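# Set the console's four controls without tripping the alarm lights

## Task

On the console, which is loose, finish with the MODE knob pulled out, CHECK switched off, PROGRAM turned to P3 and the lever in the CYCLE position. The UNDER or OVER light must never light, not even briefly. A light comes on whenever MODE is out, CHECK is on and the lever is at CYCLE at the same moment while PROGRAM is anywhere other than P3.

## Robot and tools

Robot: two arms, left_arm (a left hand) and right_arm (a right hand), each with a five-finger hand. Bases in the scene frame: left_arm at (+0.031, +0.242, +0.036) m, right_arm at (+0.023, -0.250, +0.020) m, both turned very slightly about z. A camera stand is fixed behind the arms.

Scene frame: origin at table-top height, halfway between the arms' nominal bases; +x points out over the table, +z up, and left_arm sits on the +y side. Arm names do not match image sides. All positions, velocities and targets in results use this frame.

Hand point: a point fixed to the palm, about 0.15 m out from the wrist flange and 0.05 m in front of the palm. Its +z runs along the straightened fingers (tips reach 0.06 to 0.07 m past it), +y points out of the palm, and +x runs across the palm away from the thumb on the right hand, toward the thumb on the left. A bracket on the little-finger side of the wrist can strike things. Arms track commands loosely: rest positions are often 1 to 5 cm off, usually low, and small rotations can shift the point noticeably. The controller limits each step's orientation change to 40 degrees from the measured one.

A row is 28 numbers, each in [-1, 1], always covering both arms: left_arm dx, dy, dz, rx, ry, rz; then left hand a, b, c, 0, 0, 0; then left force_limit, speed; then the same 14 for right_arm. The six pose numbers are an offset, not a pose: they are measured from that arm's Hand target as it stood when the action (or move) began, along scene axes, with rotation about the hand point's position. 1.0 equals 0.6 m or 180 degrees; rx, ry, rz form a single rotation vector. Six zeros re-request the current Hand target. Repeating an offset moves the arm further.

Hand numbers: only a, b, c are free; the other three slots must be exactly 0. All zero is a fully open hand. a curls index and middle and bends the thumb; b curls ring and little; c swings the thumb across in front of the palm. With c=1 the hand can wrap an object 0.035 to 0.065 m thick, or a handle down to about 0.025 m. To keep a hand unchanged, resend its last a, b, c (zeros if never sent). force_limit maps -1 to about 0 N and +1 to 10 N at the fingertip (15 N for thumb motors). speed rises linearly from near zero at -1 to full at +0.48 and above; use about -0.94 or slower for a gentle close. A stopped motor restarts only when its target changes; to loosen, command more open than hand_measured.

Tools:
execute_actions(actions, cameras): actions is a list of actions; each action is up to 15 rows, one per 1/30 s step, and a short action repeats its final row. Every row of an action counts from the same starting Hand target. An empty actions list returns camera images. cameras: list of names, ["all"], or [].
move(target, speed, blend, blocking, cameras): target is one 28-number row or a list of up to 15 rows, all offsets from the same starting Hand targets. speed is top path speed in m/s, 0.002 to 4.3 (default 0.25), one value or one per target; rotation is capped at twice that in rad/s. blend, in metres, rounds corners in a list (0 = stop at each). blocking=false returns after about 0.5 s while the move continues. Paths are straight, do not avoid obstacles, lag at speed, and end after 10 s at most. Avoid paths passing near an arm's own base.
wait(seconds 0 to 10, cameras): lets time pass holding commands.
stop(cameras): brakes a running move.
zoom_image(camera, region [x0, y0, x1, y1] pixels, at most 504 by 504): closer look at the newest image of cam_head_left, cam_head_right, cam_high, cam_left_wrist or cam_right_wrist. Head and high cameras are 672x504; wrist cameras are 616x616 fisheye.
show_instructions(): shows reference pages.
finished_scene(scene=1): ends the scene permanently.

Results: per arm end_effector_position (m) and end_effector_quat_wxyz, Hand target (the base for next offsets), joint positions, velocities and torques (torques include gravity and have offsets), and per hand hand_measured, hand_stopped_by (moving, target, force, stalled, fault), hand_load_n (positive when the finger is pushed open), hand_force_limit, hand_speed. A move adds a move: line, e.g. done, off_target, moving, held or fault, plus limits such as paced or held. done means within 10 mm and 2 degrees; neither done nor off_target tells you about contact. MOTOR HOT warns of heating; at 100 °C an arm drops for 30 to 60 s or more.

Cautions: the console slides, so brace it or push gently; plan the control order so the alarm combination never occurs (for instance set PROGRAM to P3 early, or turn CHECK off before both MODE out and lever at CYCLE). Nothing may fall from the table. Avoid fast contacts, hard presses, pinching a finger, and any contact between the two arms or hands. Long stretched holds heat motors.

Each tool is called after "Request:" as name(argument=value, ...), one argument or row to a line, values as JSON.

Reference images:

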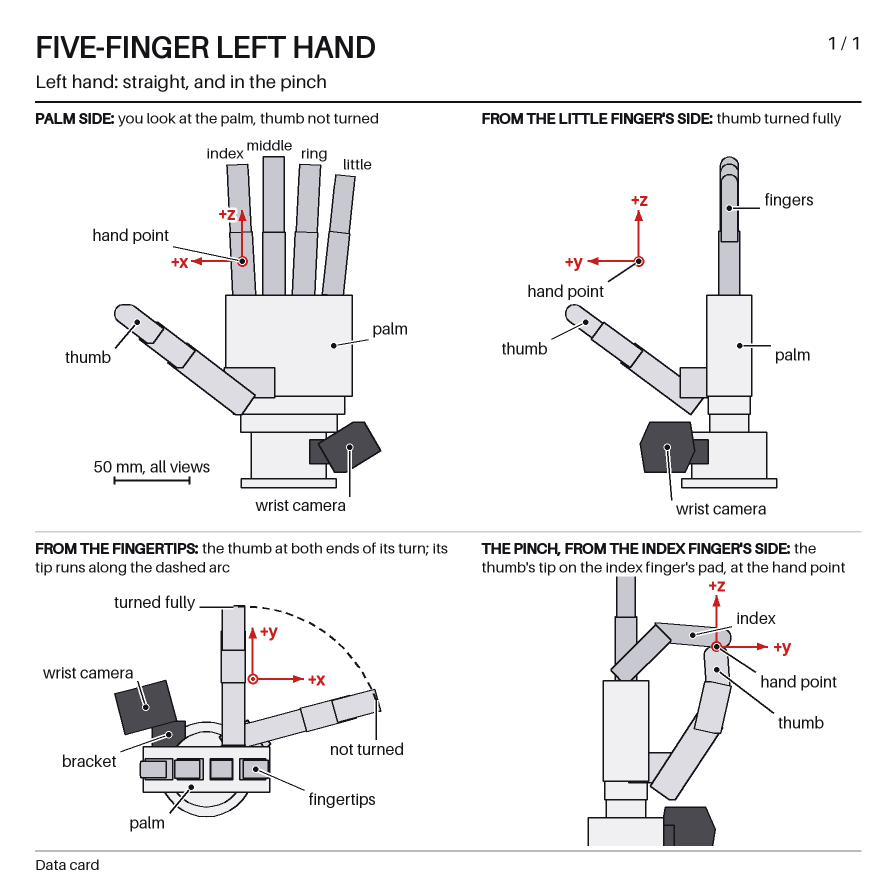

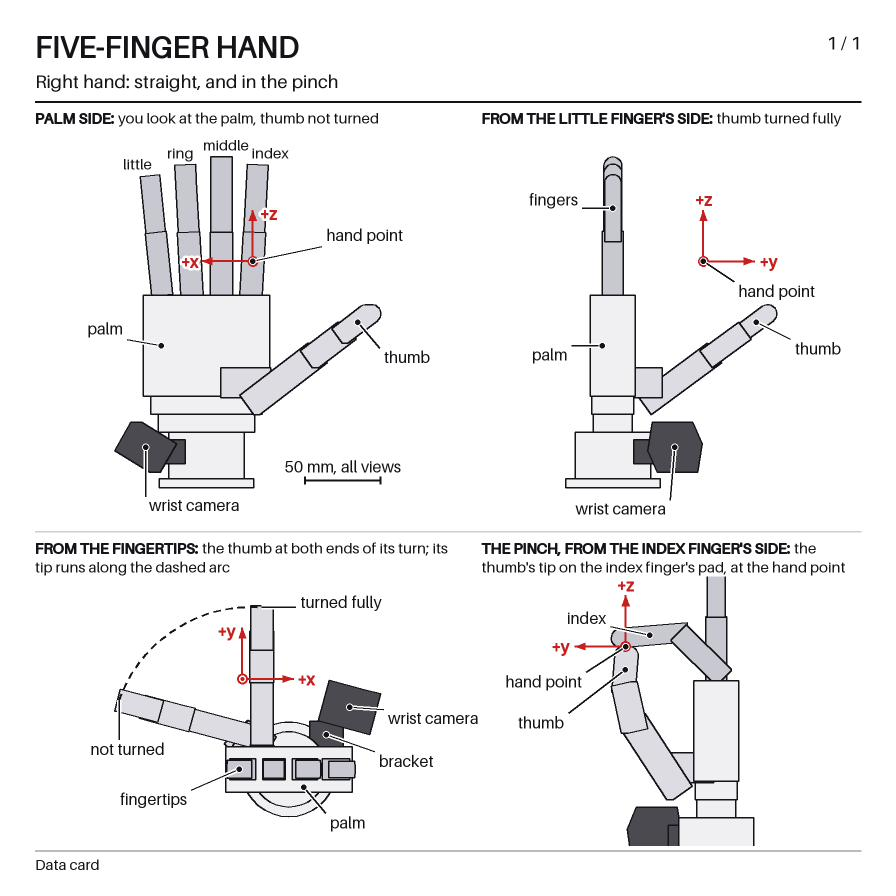

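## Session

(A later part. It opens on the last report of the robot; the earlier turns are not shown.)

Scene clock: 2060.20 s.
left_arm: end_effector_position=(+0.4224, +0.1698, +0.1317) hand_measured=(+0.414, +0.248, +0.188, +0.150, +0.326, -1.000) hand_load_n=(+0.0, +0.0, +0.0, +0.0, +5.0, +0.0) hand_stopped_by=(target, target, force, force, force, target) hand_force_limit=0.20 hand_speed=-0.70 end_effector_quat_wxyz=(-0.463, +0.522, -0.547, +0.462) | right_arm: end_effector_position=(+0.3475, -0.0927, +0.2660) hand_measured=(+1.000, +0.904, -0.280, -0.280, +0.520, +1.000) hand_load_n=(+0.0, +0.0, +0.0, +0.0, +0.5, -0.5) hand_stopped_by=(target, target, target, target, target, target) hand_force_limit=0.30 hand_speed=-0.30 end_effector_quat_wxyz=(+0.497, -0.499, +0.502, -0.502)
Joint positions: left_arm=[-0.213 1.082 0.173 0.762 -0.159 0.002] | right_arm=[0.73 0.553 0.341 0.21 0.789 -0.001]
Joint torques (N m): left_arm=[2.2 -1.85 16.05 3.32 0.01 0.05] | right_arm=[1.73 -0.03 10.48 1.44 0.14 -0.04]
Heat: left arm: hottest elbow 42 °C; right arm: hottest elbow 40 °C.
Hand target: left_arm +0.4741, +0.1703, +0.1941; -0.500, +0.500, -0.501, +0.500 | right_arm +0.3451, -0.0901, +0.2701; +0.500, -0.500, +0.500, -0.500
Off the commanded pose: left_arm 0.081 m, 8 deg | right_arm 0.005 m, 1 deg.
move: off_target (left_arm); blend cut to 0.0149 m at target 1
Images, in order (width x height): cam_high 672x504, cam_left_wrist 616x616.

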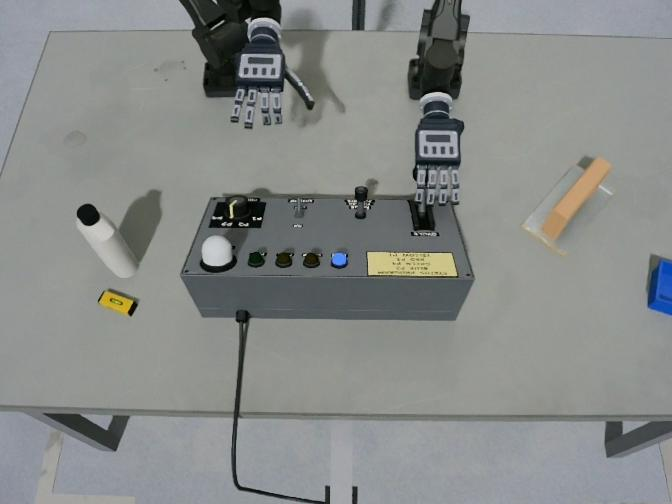

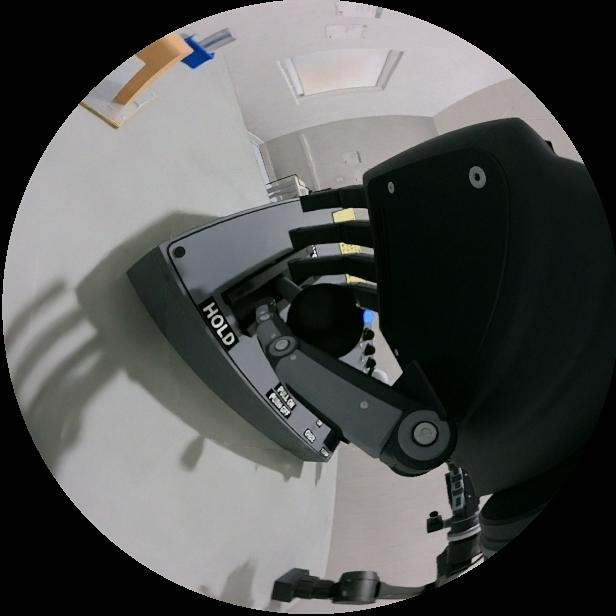

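Request:
execute_actions(
  actions=[],
  cameras=["cam_head_left", "cam_right_wrist", "cam_high"],
)

Request:
zoom_image(
  camera="cam_right_wrist",
  region=[250, 330, 410, 490],
)

Request:
zoom_image(
  camera="cam_high",
  region=[380, 100, 500, 260],
)

Scene clock: 2068.53 s.
left_arm: end_effector_position=(+0.4224, +0.1698, +0.1317) hand_measured=(+0.414, +0.248, +0.188, +0.150, +0.326, -1.000) hand_load_n=(+0.0, +0.0, +0.0, +0.0, +5.0, +0.0) hand_stopped_by=(target, target, force, force, force, target) hand_force_limit=0.20 hand_speed=-0.70 end_effector_quat_wxyz=(-0.463, +0.522, -0.547, +0.462) | right_arm: end_effector_position=(+0.3475, -0.0927, +0.2660) hand_measured=(+1.000, +0.904, -0.280, -0.280, +0.520, +1.000) hand_load_n=(+0.5, +0.0, +0.0, +0.0, +0.0, -0.5) hand_stopped_by=(target, target, target, target, target, target) hand_force_limit=0.30 hand_speed=-0.30 end_effector_quat_wxyz=(+0.497, -0.499, +0.502, -0.502)
Joint positions: left_arm=[-0.213 1.082 0.173 0.762 -0.159 0.002] | right_arm=[0.73 0.553 0.341 0.21 0.789 -0.001]
Joint velocities: within noise
Joint torques (N m): left_arm=[1.61 -1.49 16.12 2.95 0.06 0.13] | right_arm=[1.67 -0.03 10.48 1.44 0.16 -0.05]
Heat: left arm: hottest elbow 47 °C; right arm: hottest elbow 41 °C.
Hand target: left_arm +0.4741, +0.1703, +0.1941; -0.500, +0.500, -0.501, +0.500 | right_arm +0.3451, -0.0901, +0.2701; +0.500, -0.500, +0.500, -0.500
Off the commanded pose: left_arm 0.081 m, 8 deg | right_arm 0.005 m, 1 deg.
Images, in order (width x height): cam_head_left 672x504, cam_high 672x504, cam_right_wrist 616x616.

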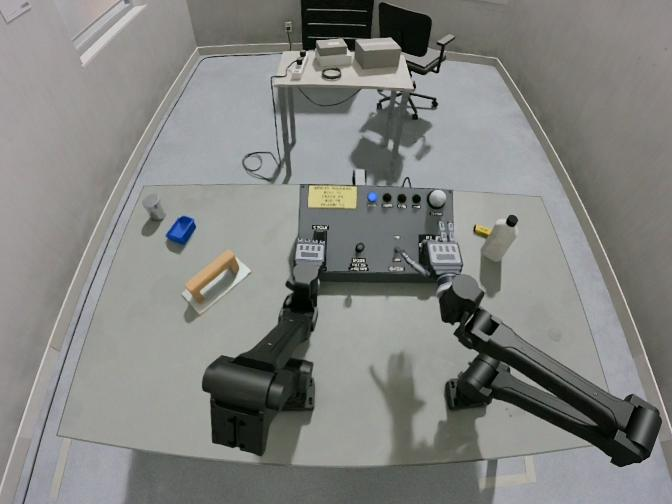

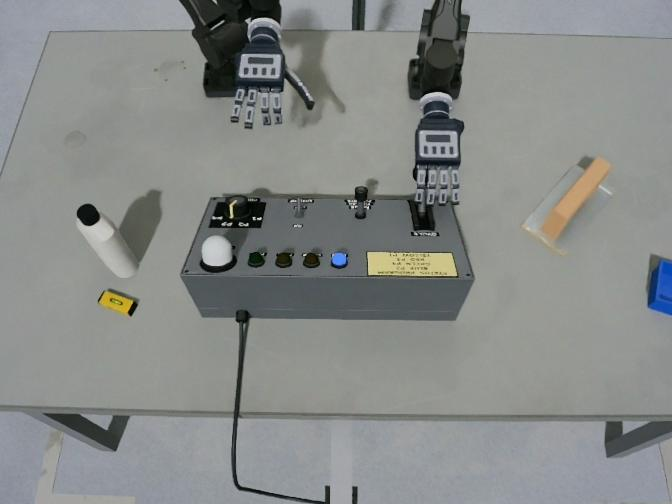

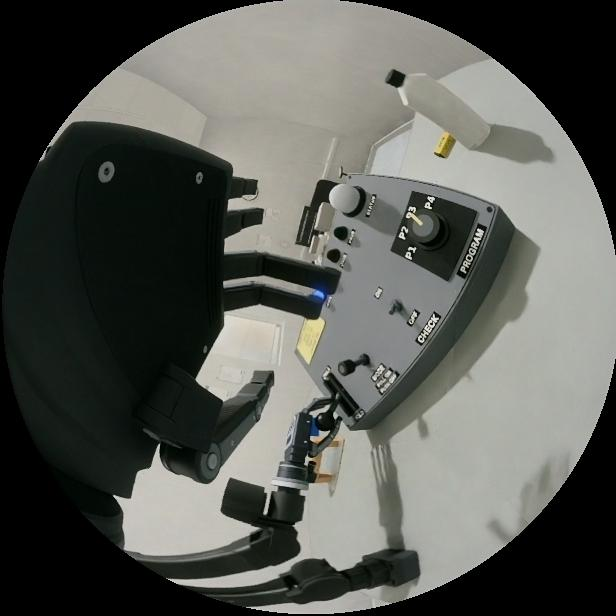

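Scaled by 3.150 from the camera's 616x616 image, which has a finer 880x880 frame.

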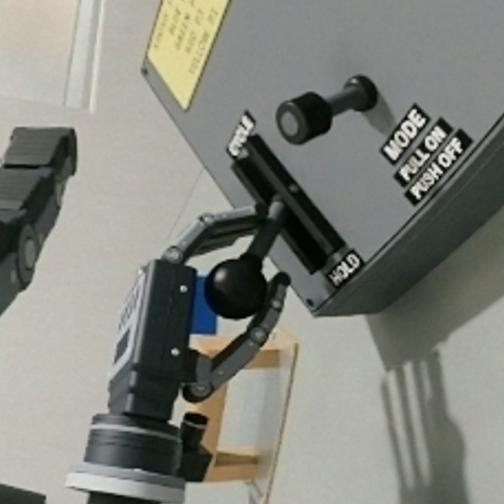

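Scaled by 3.150.

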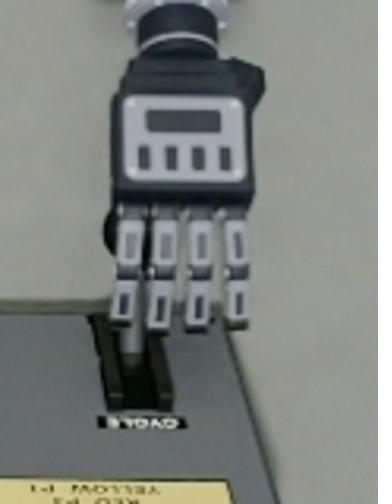

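Request:
move(
  target=[-0.075,-0.002,-0.085,0,0,0, 0.8,0.333,1,0,0,0, 0.2,-0.7, 0,0,0,0,0,0, 0.64,0,0,0,0,0, 0.3,-0.3],
  speed=0.1,
  cameras=["cam_left_wrist", "cam_high", "cam_right_wrist"],
)

Request:
zoom_image(
  camera="cam_left_wrist",
  region=[180, 180, 420, 420],
)

Request:
zoom_image(
  camera="cam_right_wrist",
  region=[250, 330, 410, 490],
)

Scene clock: 2102.93 s.
left_arm: end_effector_position=(+0.4243, +0.1764, +0.1314) hand_measured=(+0.414, +0.248, +0.188, +0.150, +0.324, -1.000) hand_load_n=(+0.0, +0.0, +0.0, +0.0, +1.5, +0.0) hand_stopped_by=(target, target, force, force, force, target) hand_force_limit=0.20 hand_speed=-0.70 end_effector_quat_wxyz=(+0.495, -0.511, +0.509, -0.484) | right_arm: end_effector_position=(+0.3475, -0.0927, +0.2660) hand_measured=(+1.000, +0.904, -0.280, -0.280, +0.520, +1.000) hand_load_n=(+0.0, +0.0, +0.0, +0.0, +0.0, -0.5) hand_stopped_by=(target, target, target, target, target, target) hand_force_limit=0.30 hand_speed=-0.30 end_effector_quat_wxyz=(+0.497, -0.499, +0.502, -0.502)
Joint positions: left_arm=[-0.214 1.242 0.123 1.078 -0.196 0.002] | right_arm=[0.73 0.553 0.341 0.21 0.789 -0.001]
Joint torques (N m): left_arm=[-0.67 -2.9 5.87 3.17 -0.03 0.05] | right_arm=[1.73 -0.15 10.47 1.47 0.16 -0.07]
Heat: left arm: hottest elbow 59 °C; right arm: hottest elbow 43 °C.
Hand target: left_arm +0.4290, +0.1691, +0.1431; +0.500, -0.500, +0.501, -0.500 | right_arm +0.3451, -0.0901, +0.2701; +0.500, -0.500, +0.500, -0.500
Off the commanded pose: left_arm 0.015 m, 2 deg | right_arm 0.005 m, 1 deg.
move: off_target (left_arm)
Images, in order (width x height): cam_high 672x504, cam_left_wrist 616x616, cam_right_wrist 616x616.

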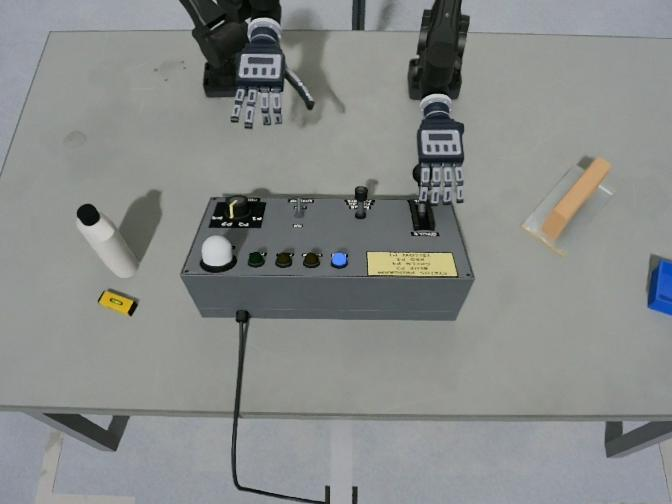

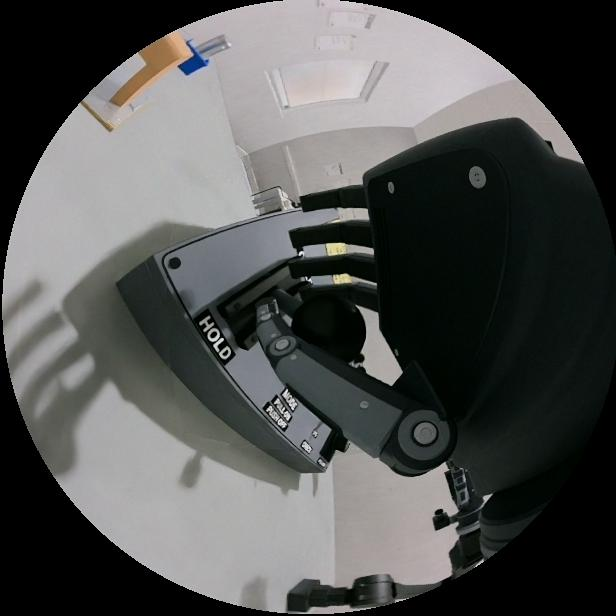

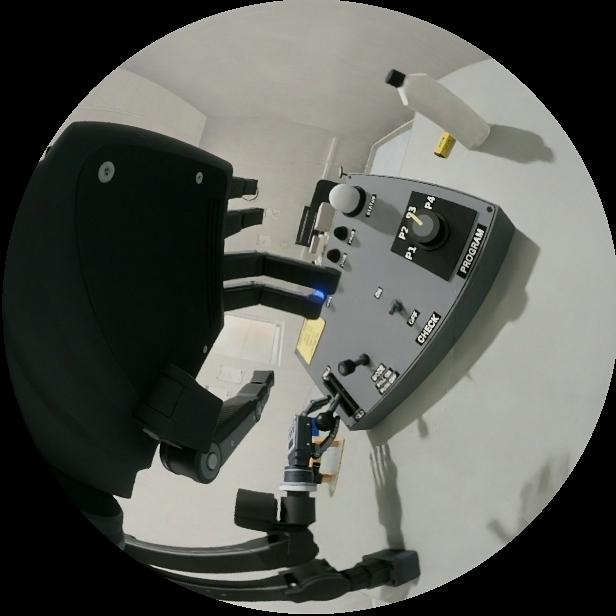

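Scaled by 2.100 from the camera's 616x616 image, which has a finer 880x880 frame.

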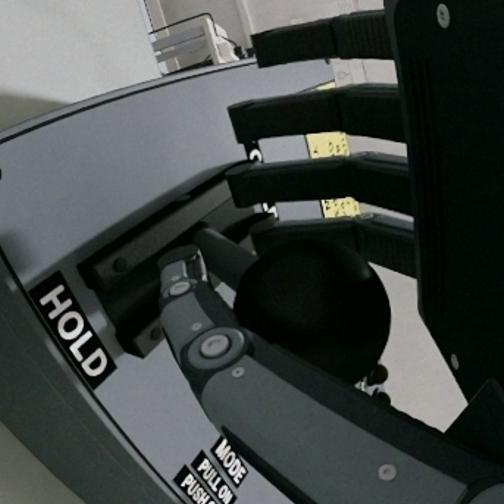

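Scaled by 3.150 from the camera's 616x616 image, which has a finer 880x880 frame.

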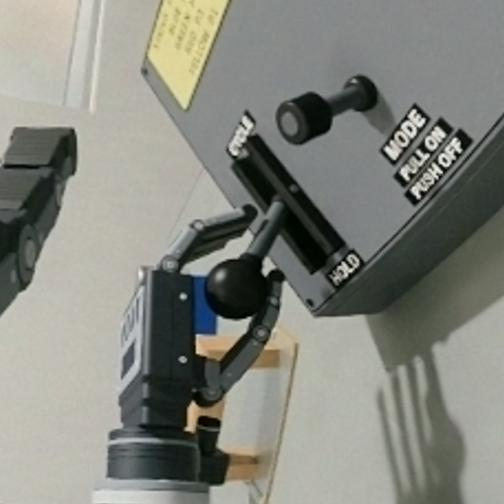

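Request:
move(
  target=[0,0,0,0,0,0, 0.1,0.333,1,0,0,0, 0.2,-0.5, 0,0,0,0,0,0, 0.64,0,0,0,0,0, 0.3,-0.3],
  cameras=["cam_left_wrist", "cam_right_wrist"],
)

Request:
zoom_image(
  camera="cam_right_wrist",
  region=[250, 330, 410, 490],
)

Scene clock: 2212.73 s.
left_arm: end_effector_position=(+0.4253, +0.1764, +0.1353) hand_measured=(+0.344, +0.352, +0.866, +0.866, +0.674, -1.000) hand_load_n=(+0.0, +0.0, +0.0, -0.5, +0.0, +0.0) hand_stopped_by=(target, target, target, target, target, target) hand_force_limit=0.20 hand_speed=-0.50 end_effector_quat_wxyz=(+0.499, -0.508, +0.504, -0.488) | right_arm: end_effector_position=(+0.3475, -0.0927, +0.2660) hand_measured=(+1.000, +0.904, -0.280, -0.280, +0.520, +1.000) hand_load_n=(+0.0, -0.5, +0.0, +0.0, +0.0, +0.0) hand_stopped_by=(target, target, target, target, target, target) hand_force_limit=0.30 hand_speed=-0.30 end_effector_quat_wxyz=(+0.497, -0.499, +0.502, -0.502)
Joint positions: left_arm=[-0.215 1.242 0.123 1.093 -0.198 0.002] | right_arm=[0.73 0.553 0.341 0.21 0.789 -0.001]
Joint torques (N m): left_arm=[-0.67 -2.2 6.06 2.39 0.05 0.08] | right_arm=[1.49 -0.56 10.52 1.43 0.15 -0.04]
Heat: left arm: hottest elbow 42 °C; right arm: hottest elbow 45 °C.
Hand target: left_arm +0.4290, +0.1690, +0.1430; +0.500, -0.500, +0.501, -0.500 | right_arm +0.3451, -0.0901, +0.2701; +0.500, -0.500, +0.500, -0.500
Off the commanded pose: left_arm 0.011 m, 2 deg | right_arm 0.005 m, 1 deg.
move: off_target (left_arm)
Images, in order (width x height): cam_left_wrist 616x616, cam_right_wrist 616x616.

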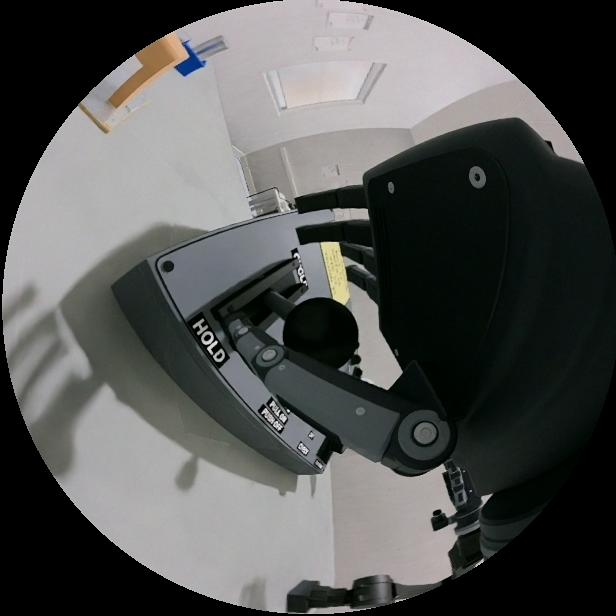

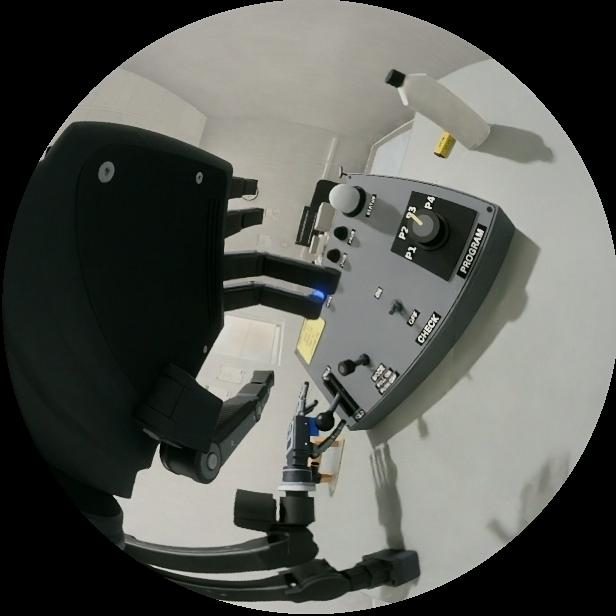

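Scaled by 3.150 from the camera's 616x616 image, which has a finer 880x880 frame.

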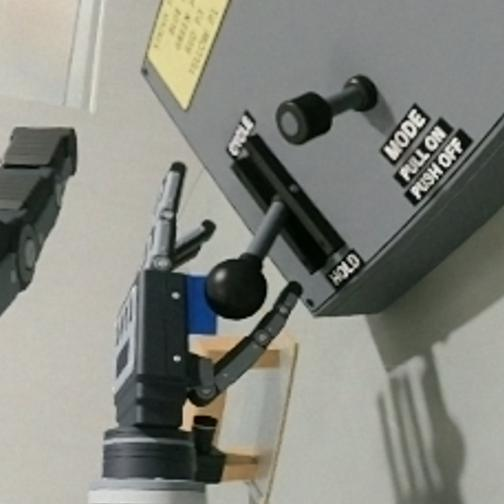

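Request:
move(
  target=[
    [-0.1,0,0.0,0,0,0, 0.1,0.333,1,0,0,0, 0.2,-0.5, 0,0,0,0,0,0, 0.64,0,0,0,0,0, 0.3,-0.3],
    [-0.15,0,0.28,0,0,0, 0.1,0.333,1,0,0,0, 0.2,-0.5, 0,0,0,0,0,0, 0.64,0,0,0,0,0, 0.3,-0.3],
  ],
  speed=0.12,
  blend=[0.02, 0],
  cameras=["cam_high", "cam_left_wrist", "cam_right_wrist"],
)

Request:
zoom_image(
  camera="cam_right_wrist",
  region=[250, 330, 410, 490],
)

Request:
zoom_image(
  camera="cam_high",
  region=[380, 100, 500, 260],
)

Scene clock: 2223.73 s.
left_arm: end_effector_position=(+0.3390, +0.1757, +0.2713) hand_measured=(+0.344, +0.352, +0.866, +0.866, +0.674, -1.000) hand_load_n=(+0.0, +0.0, +0.0, +0.0, +0.0, +0.0) hand_stopped_by=(target, target, target, target, target, target) hand_force_limit=0.20 hand_speed=-0.50 end_effector_quat_wxyz=(+0.496, -0.510, +0.519, -0.474) | right_arm: end_effector_position=(+0.3475, -0.0927, +0.2660) hand_measured=(+1.000, +0.904, -0.280, -0.280, +0.520, +1.000) hand_load_n=(+0.0, +0.0, +0.0, +0.0, +0.0, -0.5) hand_stopped_by=(target, target, target, target, target, target) hand_force_limit=0.30 hand_speed=-0.30 end_effector_quat_wxyz=(+0.497, -0.499, +0.502, -0.502)
Joint positions: left_arm=[-0.358 0.232 0.309 -0.138 -0.341 0.011] | right_arm=[0.73 0.553 0.341 0.21 0.789 -0.001]
Joint torques (N m): left_arm=[-1.38 1.44 15.35 1.55 0.02 -0.07] | right_arm=[1.61 -0.09 10.45 1.43 0.17 -0.07]
Heat: left arm: hottest elbow 42 °C; right arm: hottest elbow 45 °C.
Hand target: left_arm +0.3390, +0.1690, +0.3112; +0.500, -0.500, +0.500, -0.500 | right_arm +0.3451, -0.0901, +0.2701; +0.500, -0.500, +0.500, -0.500
Off the commanded pose: left_arm 0.040 m, 4 deg | right_arm 0.005 m, 1 deg.
move: off_target (left_arm)
Images, in order (width x height): cam_high 672x504, cam_left_wrist 616x616, cam_right_wrist 616x616.

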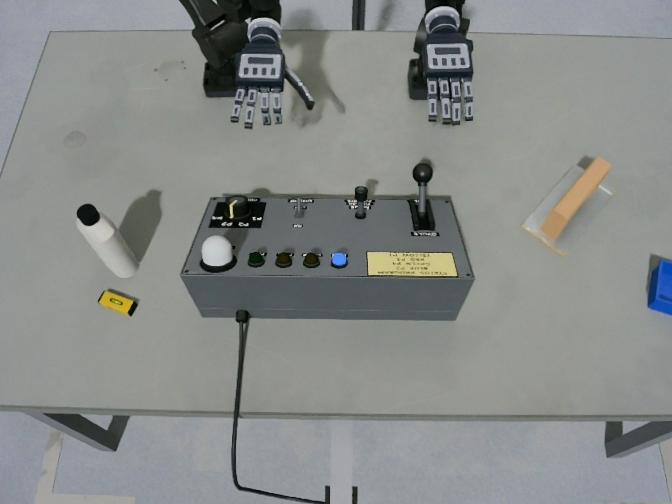

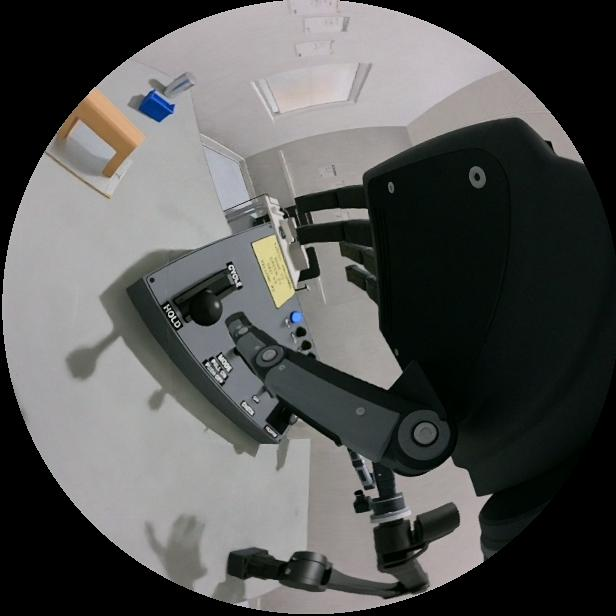

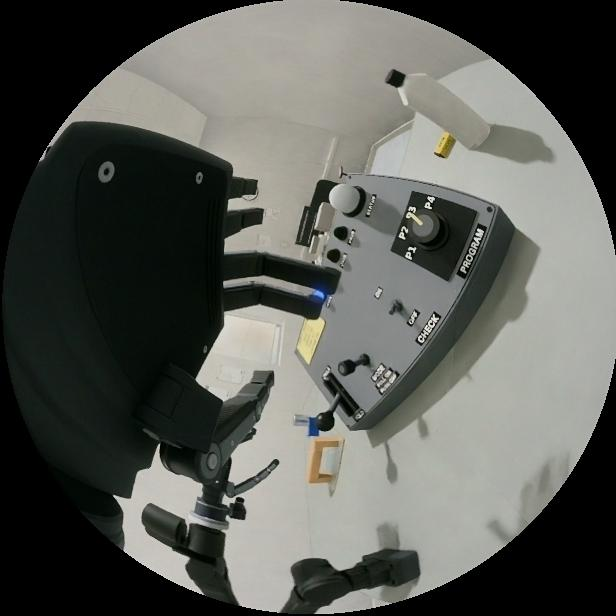

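Scaled by 3.150 from the camera's 616x616 image, which has a finer 880x880 frame.

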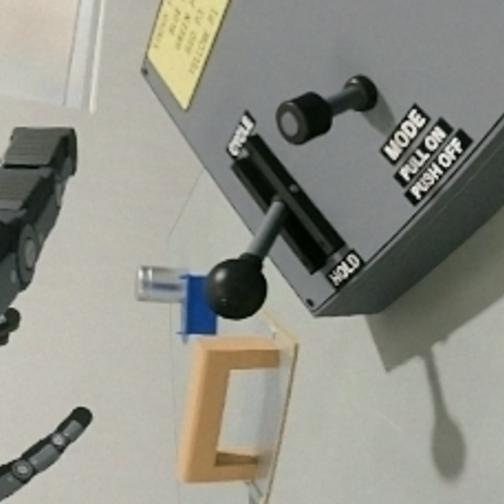

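Scaled by 3.150.

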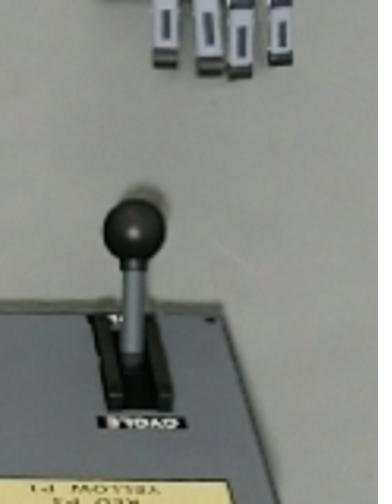

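Request:
move(
  target=[
    [0,0,0,0,0,0, 0,0,0,0,0,0, 0.2,-0.3, 0,0,0,0,0,0, 0.64,0,0,0,0,0, 0.3,-0.3],
    [0,-0.033,0.0,0,0.2,0, 0,0,0,0,0,0, 0.2,-0.3, 0,0,0,0,0,0, 0.64,0,0,0,0,0, 0.3,-0.3],
  ],
  speed=0.2,
  cameras=["cam_head_left", "cam_right_wrist", "cam_left_wrist"],
)

Scene clock: 2254.20 s.
left_arm: end_effector_position=(+0.3287, +0.1495, +0.2806) hand_measured=(+1.000, +1.000, +1.000, +1.000, +1.000, +1.000) hand_load_n=(+0.0, +0.0, +0.0, +0.0, +0.0, +0.0) hand_stopped_by=(target, target, target, target, target, target) hand_force_limit=0.20 hand_speed=-0.30 end_effector_quat_wxyz=(-0.312, +0.627, -0.647, +0.302) | right_arm: end_effector_position=(+0.3475, -0.0927, +0.2660) hand_measured=(+1.000, +0.904, -0.280, -0.280, +0.520, +1.000) hand_load_n=(+0.0, -0.5, +0.0, +0.0, +0.0, -0.5) hand_stopped_by=(target, target, target, target, target, target) hand_force_limit=0.30 hand_speed=-0.30 end_effector_quat_wxyz=(+0.497, -0.499, +0.502, -0.502)
Joint positions: left_arm=[-0.362 0.641 0.772 -0.831 -0.257 -0.179] | right_arm=[0.73 0.553 0.341 0.21 0.789 -0.001]
Joint torques (N m): left_arm=[0.38 0.62 15.13 1.03 0.01 0.01] | right_arm=[1.61 -0.26 10.48 1.42 0.15 -0.04]
Heat: left arm: hottest elbow 54 °C; right arm: hottest elbow 45 °C.
Hand target: left_arm +0.3391, +0.1492, +0.3112; -0.321, +0.630, -0.630, +0.321 | right_arm +0.3451, -0.0901, +0.2701; +0.500, -0.500, +0.500, -0.500
Off the commanded pose: left_arm 0.032 m, 3 deg | right_arm 0.005 m, 1 deg.
move: off_target (left_arm)
Images, in order (width x height): cam_head_left 672x504, cam_left_wrist 616x616, cam_right_wrist 616x616.

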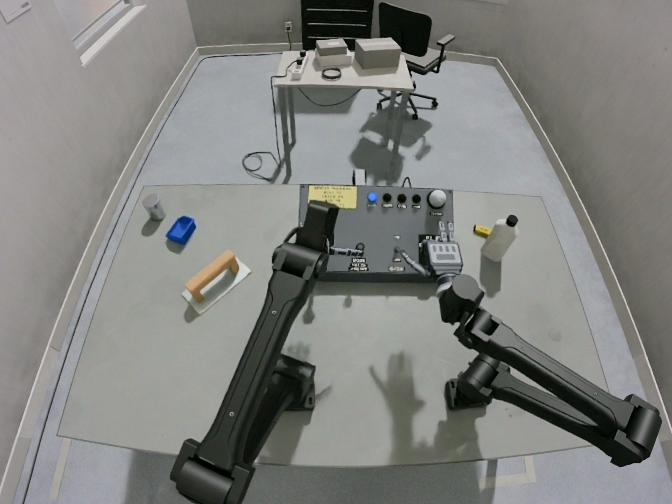

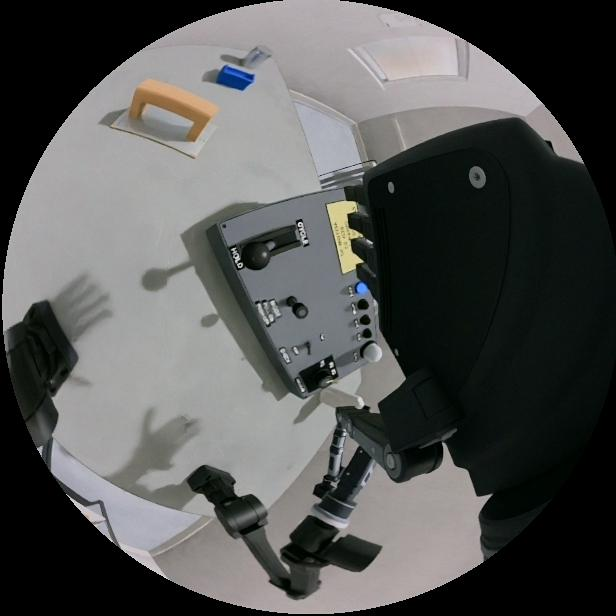

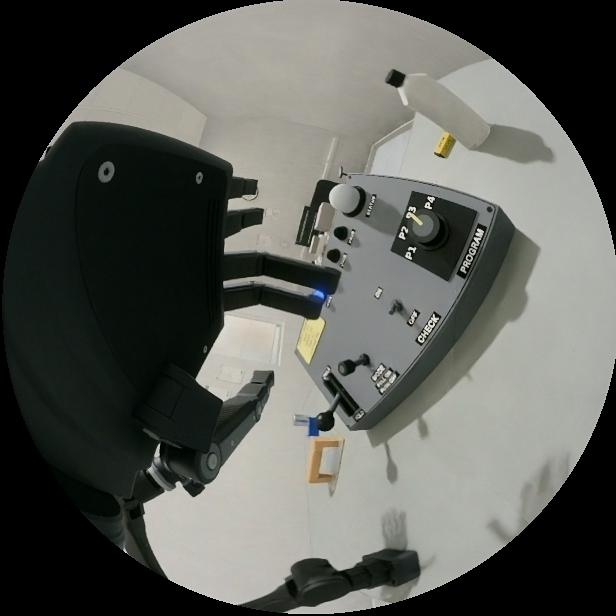

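Request:
move(
  target=[
    [-0.098,0,0,0,0.0,0, 1,1,0,0,0,0, 0.2,-0.3, 0,0,0,0,0,0, 0.64,0,0,0,0,0, 0.3,-0.3],
    [-0.098,0.0,-0.267,0,0.189,0, 1,1,0,0,0,0, 0.2,-0.3, 0,0,0,0,0,0, 0.64,0,0,0,0,0, 0.3,-0.3],
  ],
  speed=0.2,
  cameras=["cam_head_left", "cam_right_wrist", "cam_left_wrist", "cam_high"],
)

Request:
zoom_image(
  camera="cam_right_wrist",
  region=[180, 330, 410, 560],
)

Scene clock: 2266.40 s.
left_arm: end_effector_position=(+0.2747, +0.1458, +0.1508) hand_measured=(-0.900, -1.000, -1.000, -0.800, +0.550, +1.000) hand_load_n=(+0.0, +0.0, +0.0, +0.0, +0.0, +0.0) hand_stopped_by=(target, target, target, target, target, target) hand_force_limit=0.20 hand_speed=-0.30 end_effector_quat_wxyz=(-0.119, +0.695, -0.699, +0.120) | right_arm: end_effector_position=(+0.3475, -0.0927, +0.2660) hand_measured=(+1.000, +0.904, -0.280, -0.280, +0.520, +1.000) hand_load_n=(+0.0, +0.0, +0.0, +0.0, +0.0, +0.0) hand_stopped_by=(target, target, target, target, target, target) hand_force_limit=0.30 hand_speed=-0.30 end_effector_quat_wxyz=(+0.497, -0.499, +0.502, -0.502)
Joint positions: left_arm=[-0.299 0.926 0.7 -1.017 -0.086 -0.248] | right_arm=[0.73 0.553 0.341 0.21 0.789 -0.001]
Joint torques (N m): left_arm=[1.73 -1.44 8.68 1.24 0.11 0.21] | right_arm=[1.79 -0.5 10.48 1.48 0.17 -0.04]
Heat: left arm: hottest elbow 55 °C; right arm: hottest elbow 45 °C.
Hand target: left_arm +0.2803, +0.1492, +0.1510; -0.122, +0.696, -0.697, +0.123 | right_arm +0.3451, -0.0901, +0.2701; +0.500, -0.500, +0.500, -0.500
Off the commanded pose: left_arm 0.007 m, 1 deg | right_arm 0.005 m, 1 deg.
move: done
Images, in order (width x height): cam_head_left 672x504, cam_high 672x504, cam_left_wrist 616x616, cam_right_wrist 616x616.

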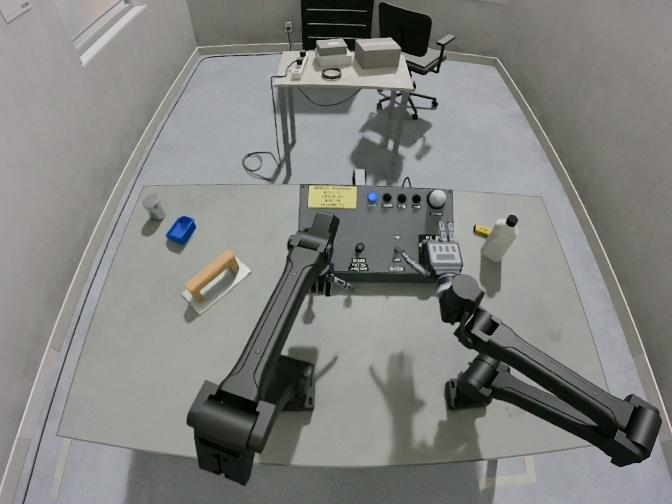

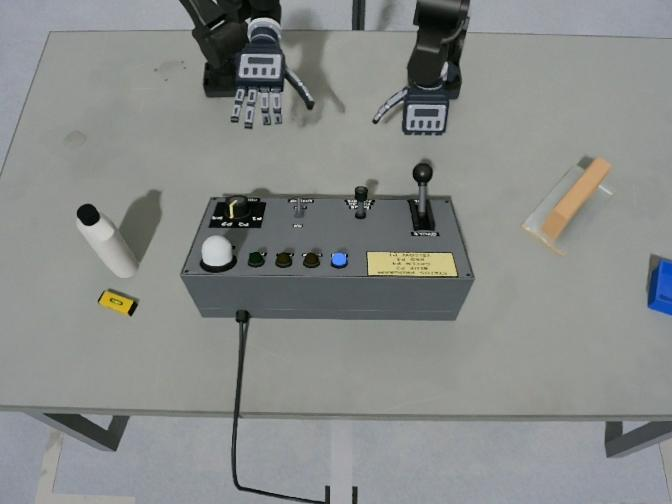

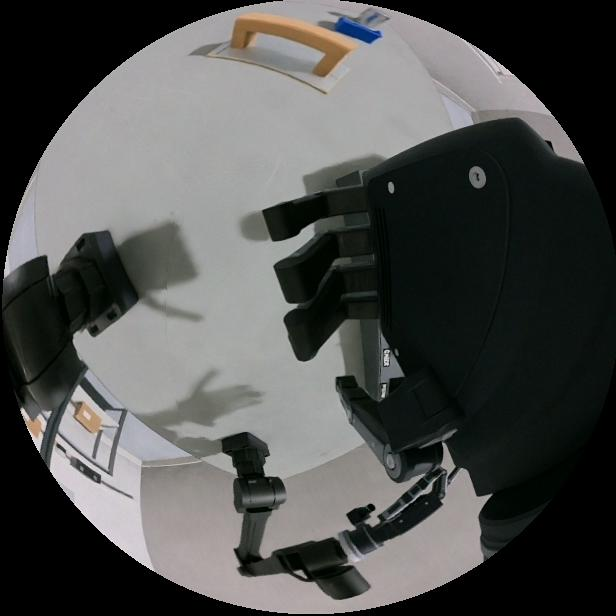

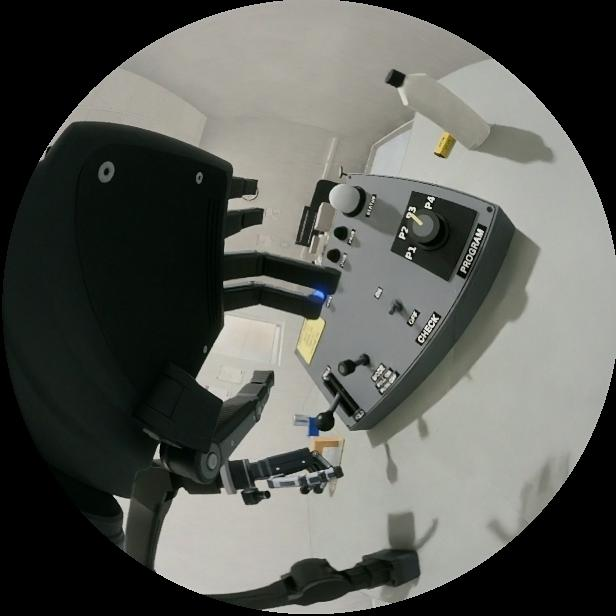

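Scaled by 2.191 from the camera's 616x616 image, which has a finer 880x880 frame.

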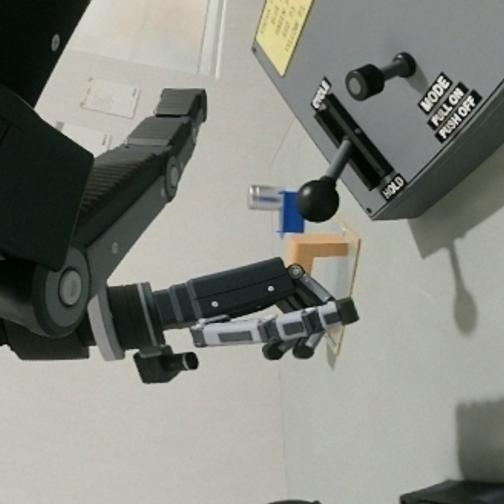

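Request:
move(
  target=[0.02,0.008,-0.09,0,0.0,0, 1,1,0,0,0,0, 0.2,-0.3, 0,0,0,0,0,0, 0.64,0,0,0,0,0, 0.3,-0.3],
  speed=0.15,
  cameras=["cam_right_wrist", "cam_high"],
)

Request:
zoom_image(
  camera="cam_right_wrist",
  region=[180, 330, 410, 560],
)

Request:
zoom_image(
  camera="cam_high",
  region=[360, 80, 500, 240],
)

Scene clock: 2284.77 s.
left_arm: end_effector_position=(+0.2877, +0.1499, +0.0984) hand_measured=(-0.900, -1.000, -1.000, -0.800, +0.550, +1.000) hand_load_n=(+0.0, +0.0, +0.0, +0.0, +0.0, +0.0) hand_stopped_by=(target, target, target, target, target, target) hand_force_limit=0.20 hand_speed=-0.30 end_effector_quat_wxyz=(-0.120, +0.695, -0.699, +0.121) | right_arm: end_effector_position=(+0.3475, -0.0927, +0.2660) hand_measured=(+1.000, +0.904, -0.280, -0.280, +0.520, +1.000) hand_load_n=(+0.0, +0.0, +0.0, +0.0, +0.0, +0.0) hand_stopped_by=(target, target, target, target, target, target) hand_force_limit=0.30 hand_speed=-0.30 end_effector_quat_wxyz=(+0.497, -0.499, +0.502, -0.502)
Joint positions: left_arm=[-0.27 1.019 0.607 -0.825 -0.076 -0.22] | right_arm=[0.73 0.553 0.341 0.21 0.789 -0.001]
Joint torques (N m): left_arm=[1.2 -2.14 8.29 0.99 0.15 0.22] | right_arm=[1.67 -0.32 10.54 1.4 0.15 -0.05]
Heat: left arm: hottest elbow 52 °C; right arm: hottest elbow 45 °C.
Hand target: left_arm +0.2922, +0.1541, +0.0969; -0.122, +0.696, -0.697, +0.122 | right_arm +0.3451, -0.0901, +0.2701; +0.500, -0.500, +0.500, -0.500
Off the commanded pose: left_arm 0.006 m, 0 deg | right_arm 0.005 m, 1 deg.
move: done
Images, in order (width x height): cam_high 672x504, cam_right_wrist 616x616.

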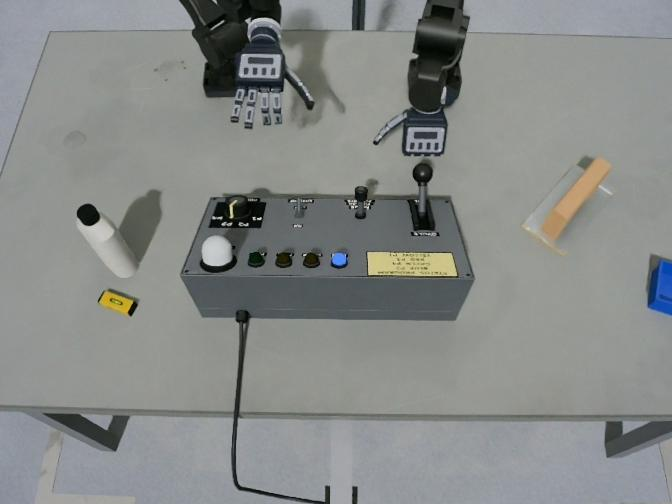

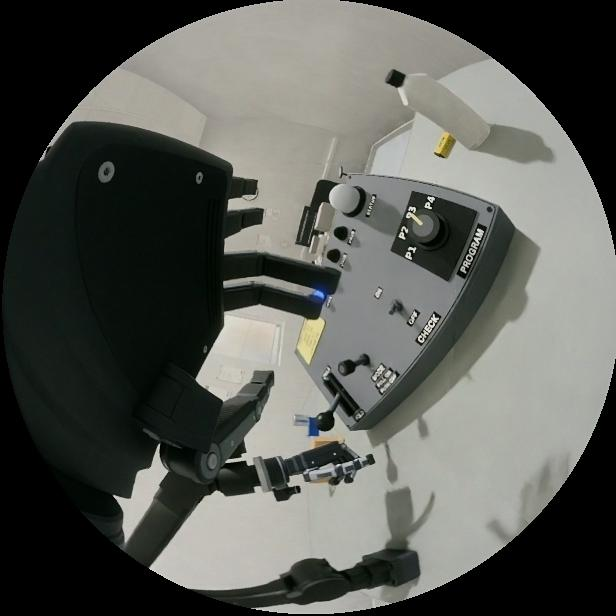

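Scaled by 2.191 from the camera's 616x616 image, which has a finer 880x880 frame.

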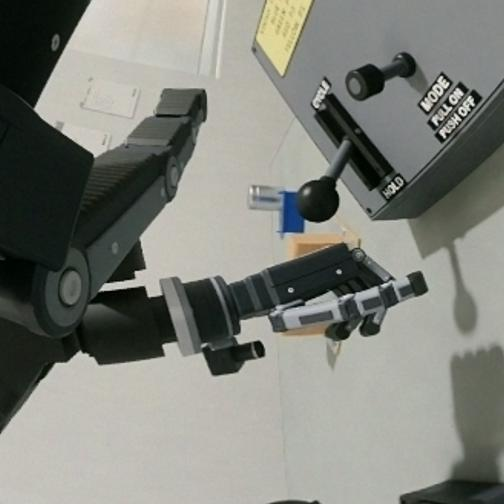

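Scaled by 3.150.

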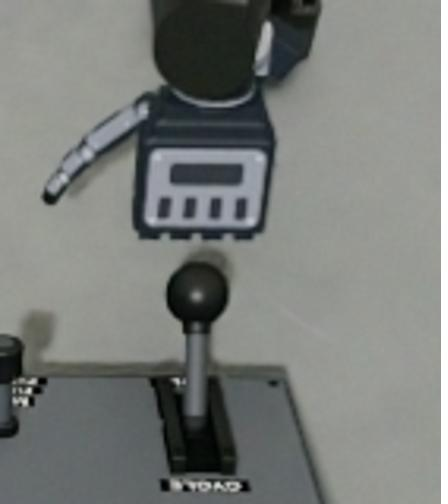

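Request:
move(
  target=[
    [0.05,0.0,0.01,0,0.0,0, 1,1,0,0,0,0, 0.2,-0.3, 0,0,0,0,0,0, 0.64,0,0,0,0,0, 0.3,-0.3],
    [0.095,0.0,0.05,0,0.0,0, 1,1,0,0,0,0, 0.2,-0.3, 0,0,0,0,0,0, 0.64,0,0,0,0,0, 0.3,-0.3],
  ],
  speed=0.06,
  blend=[0.01, 0],
  cameras=["cam_right_wrist", "cam_high"],
)

Request:
zoom_image(
  camera="cam_right_wrist",
  region=[180, 330, 410, 560],
)

Request:
zoom_image(
  camera="cam_high",
  region=[360, 80, 500, 240],
)

Scene clock: 2304.33 s.
left_arm: end_effector_position=(+0.3156, +0.1533, +0.1029) hand_measured=(-0.900, -1.000, -1.000, -0.800, +0.550, +1.000) hand_load_n=(+0.0, +0.0, +0.0, +0.0, +0.0, +0.0) hand_stopped_by=(target, target, target, target, target, target) hand_force_limit=0.20 hand_speed=-0.30 end_effector_quat_wxyz=(-0.102, +0.695, -0.705, +0.096) | right_arm: end_effector_position=(+0.3475, -0.0927, +0.2660) hand_measured=(+1.000, +0.904, -0.280, -0.280, +0.520, +1.000) hand_load_n=(+0.0, +0.0, +0.0, +0.0, +0.0, +0.0) hand_stopped_by=(target, target, target, target, target, target) hand_force_limit=0.30 hand_speed=-0.30 end_effector_quat_wxyz=(+0.497, -0.499, +0.502, -0.502)
Joint positions: left_arm=[-0.234 1.149 0.712 -0.859 -0.062 -0.18] | right_arm=[0.73 0.553 0.341 0.21 0.789 -0.001]
Joint torques (N m): left_arm=[2.26 -3.84 14.32 0.96 0.03 0.16] | right_arm=[1.49 -0.38 10.44 1.37 0.17 -0.06]
Heat: left arm: hottest elbow 49 °C; right arm: hottest elbow 45 °C.
Hand target: left_arm +0.3492, +0.1541, +0.1269; -0.122, +0.696, -0.697, +0.122 | right_arm +0.3451, -0.0901, +0.2701; +0.500, -0.500, +0.500, -0.500
Off the commanded pose: left_arm 0.041 m, 4 deg | right_arm 0.005 m, 1 deg.
move: off_target (left_arm)
Images, in order (width x height): cam_high 672x504, cam_right_wrist 616x616.

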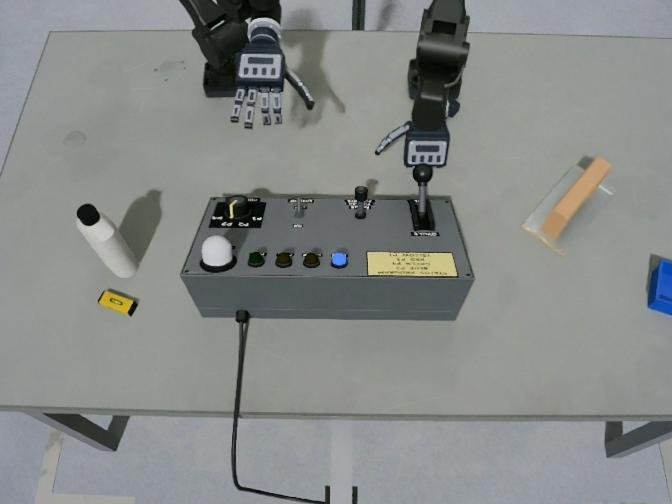

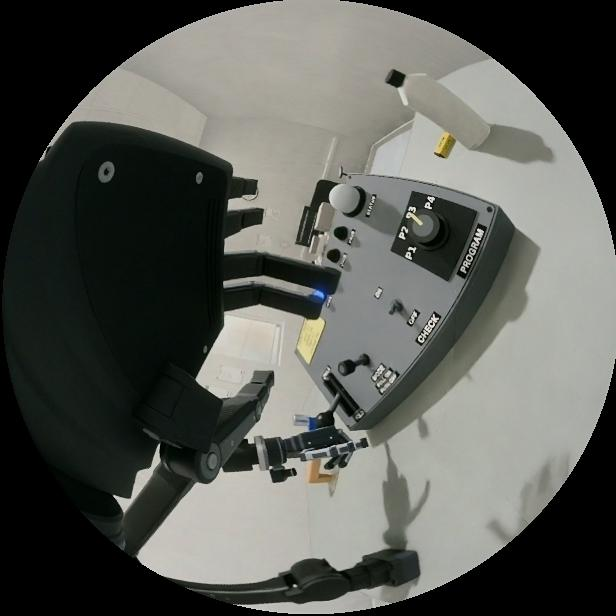

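Scaled by 2.191 from the camera's 616x616 image, which has a finer 880x880 frame.

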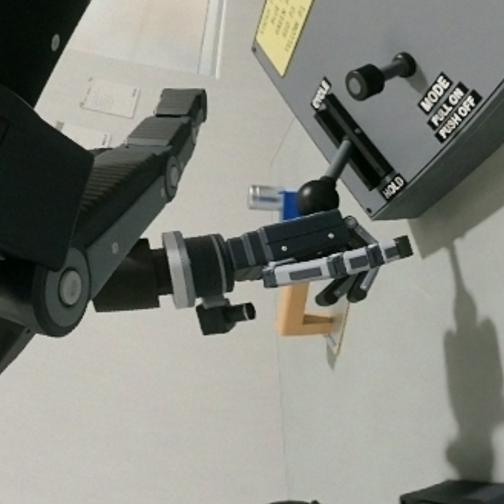

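Scaled by 3.150.

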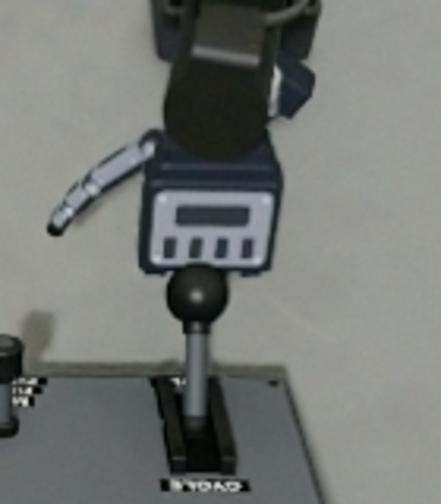

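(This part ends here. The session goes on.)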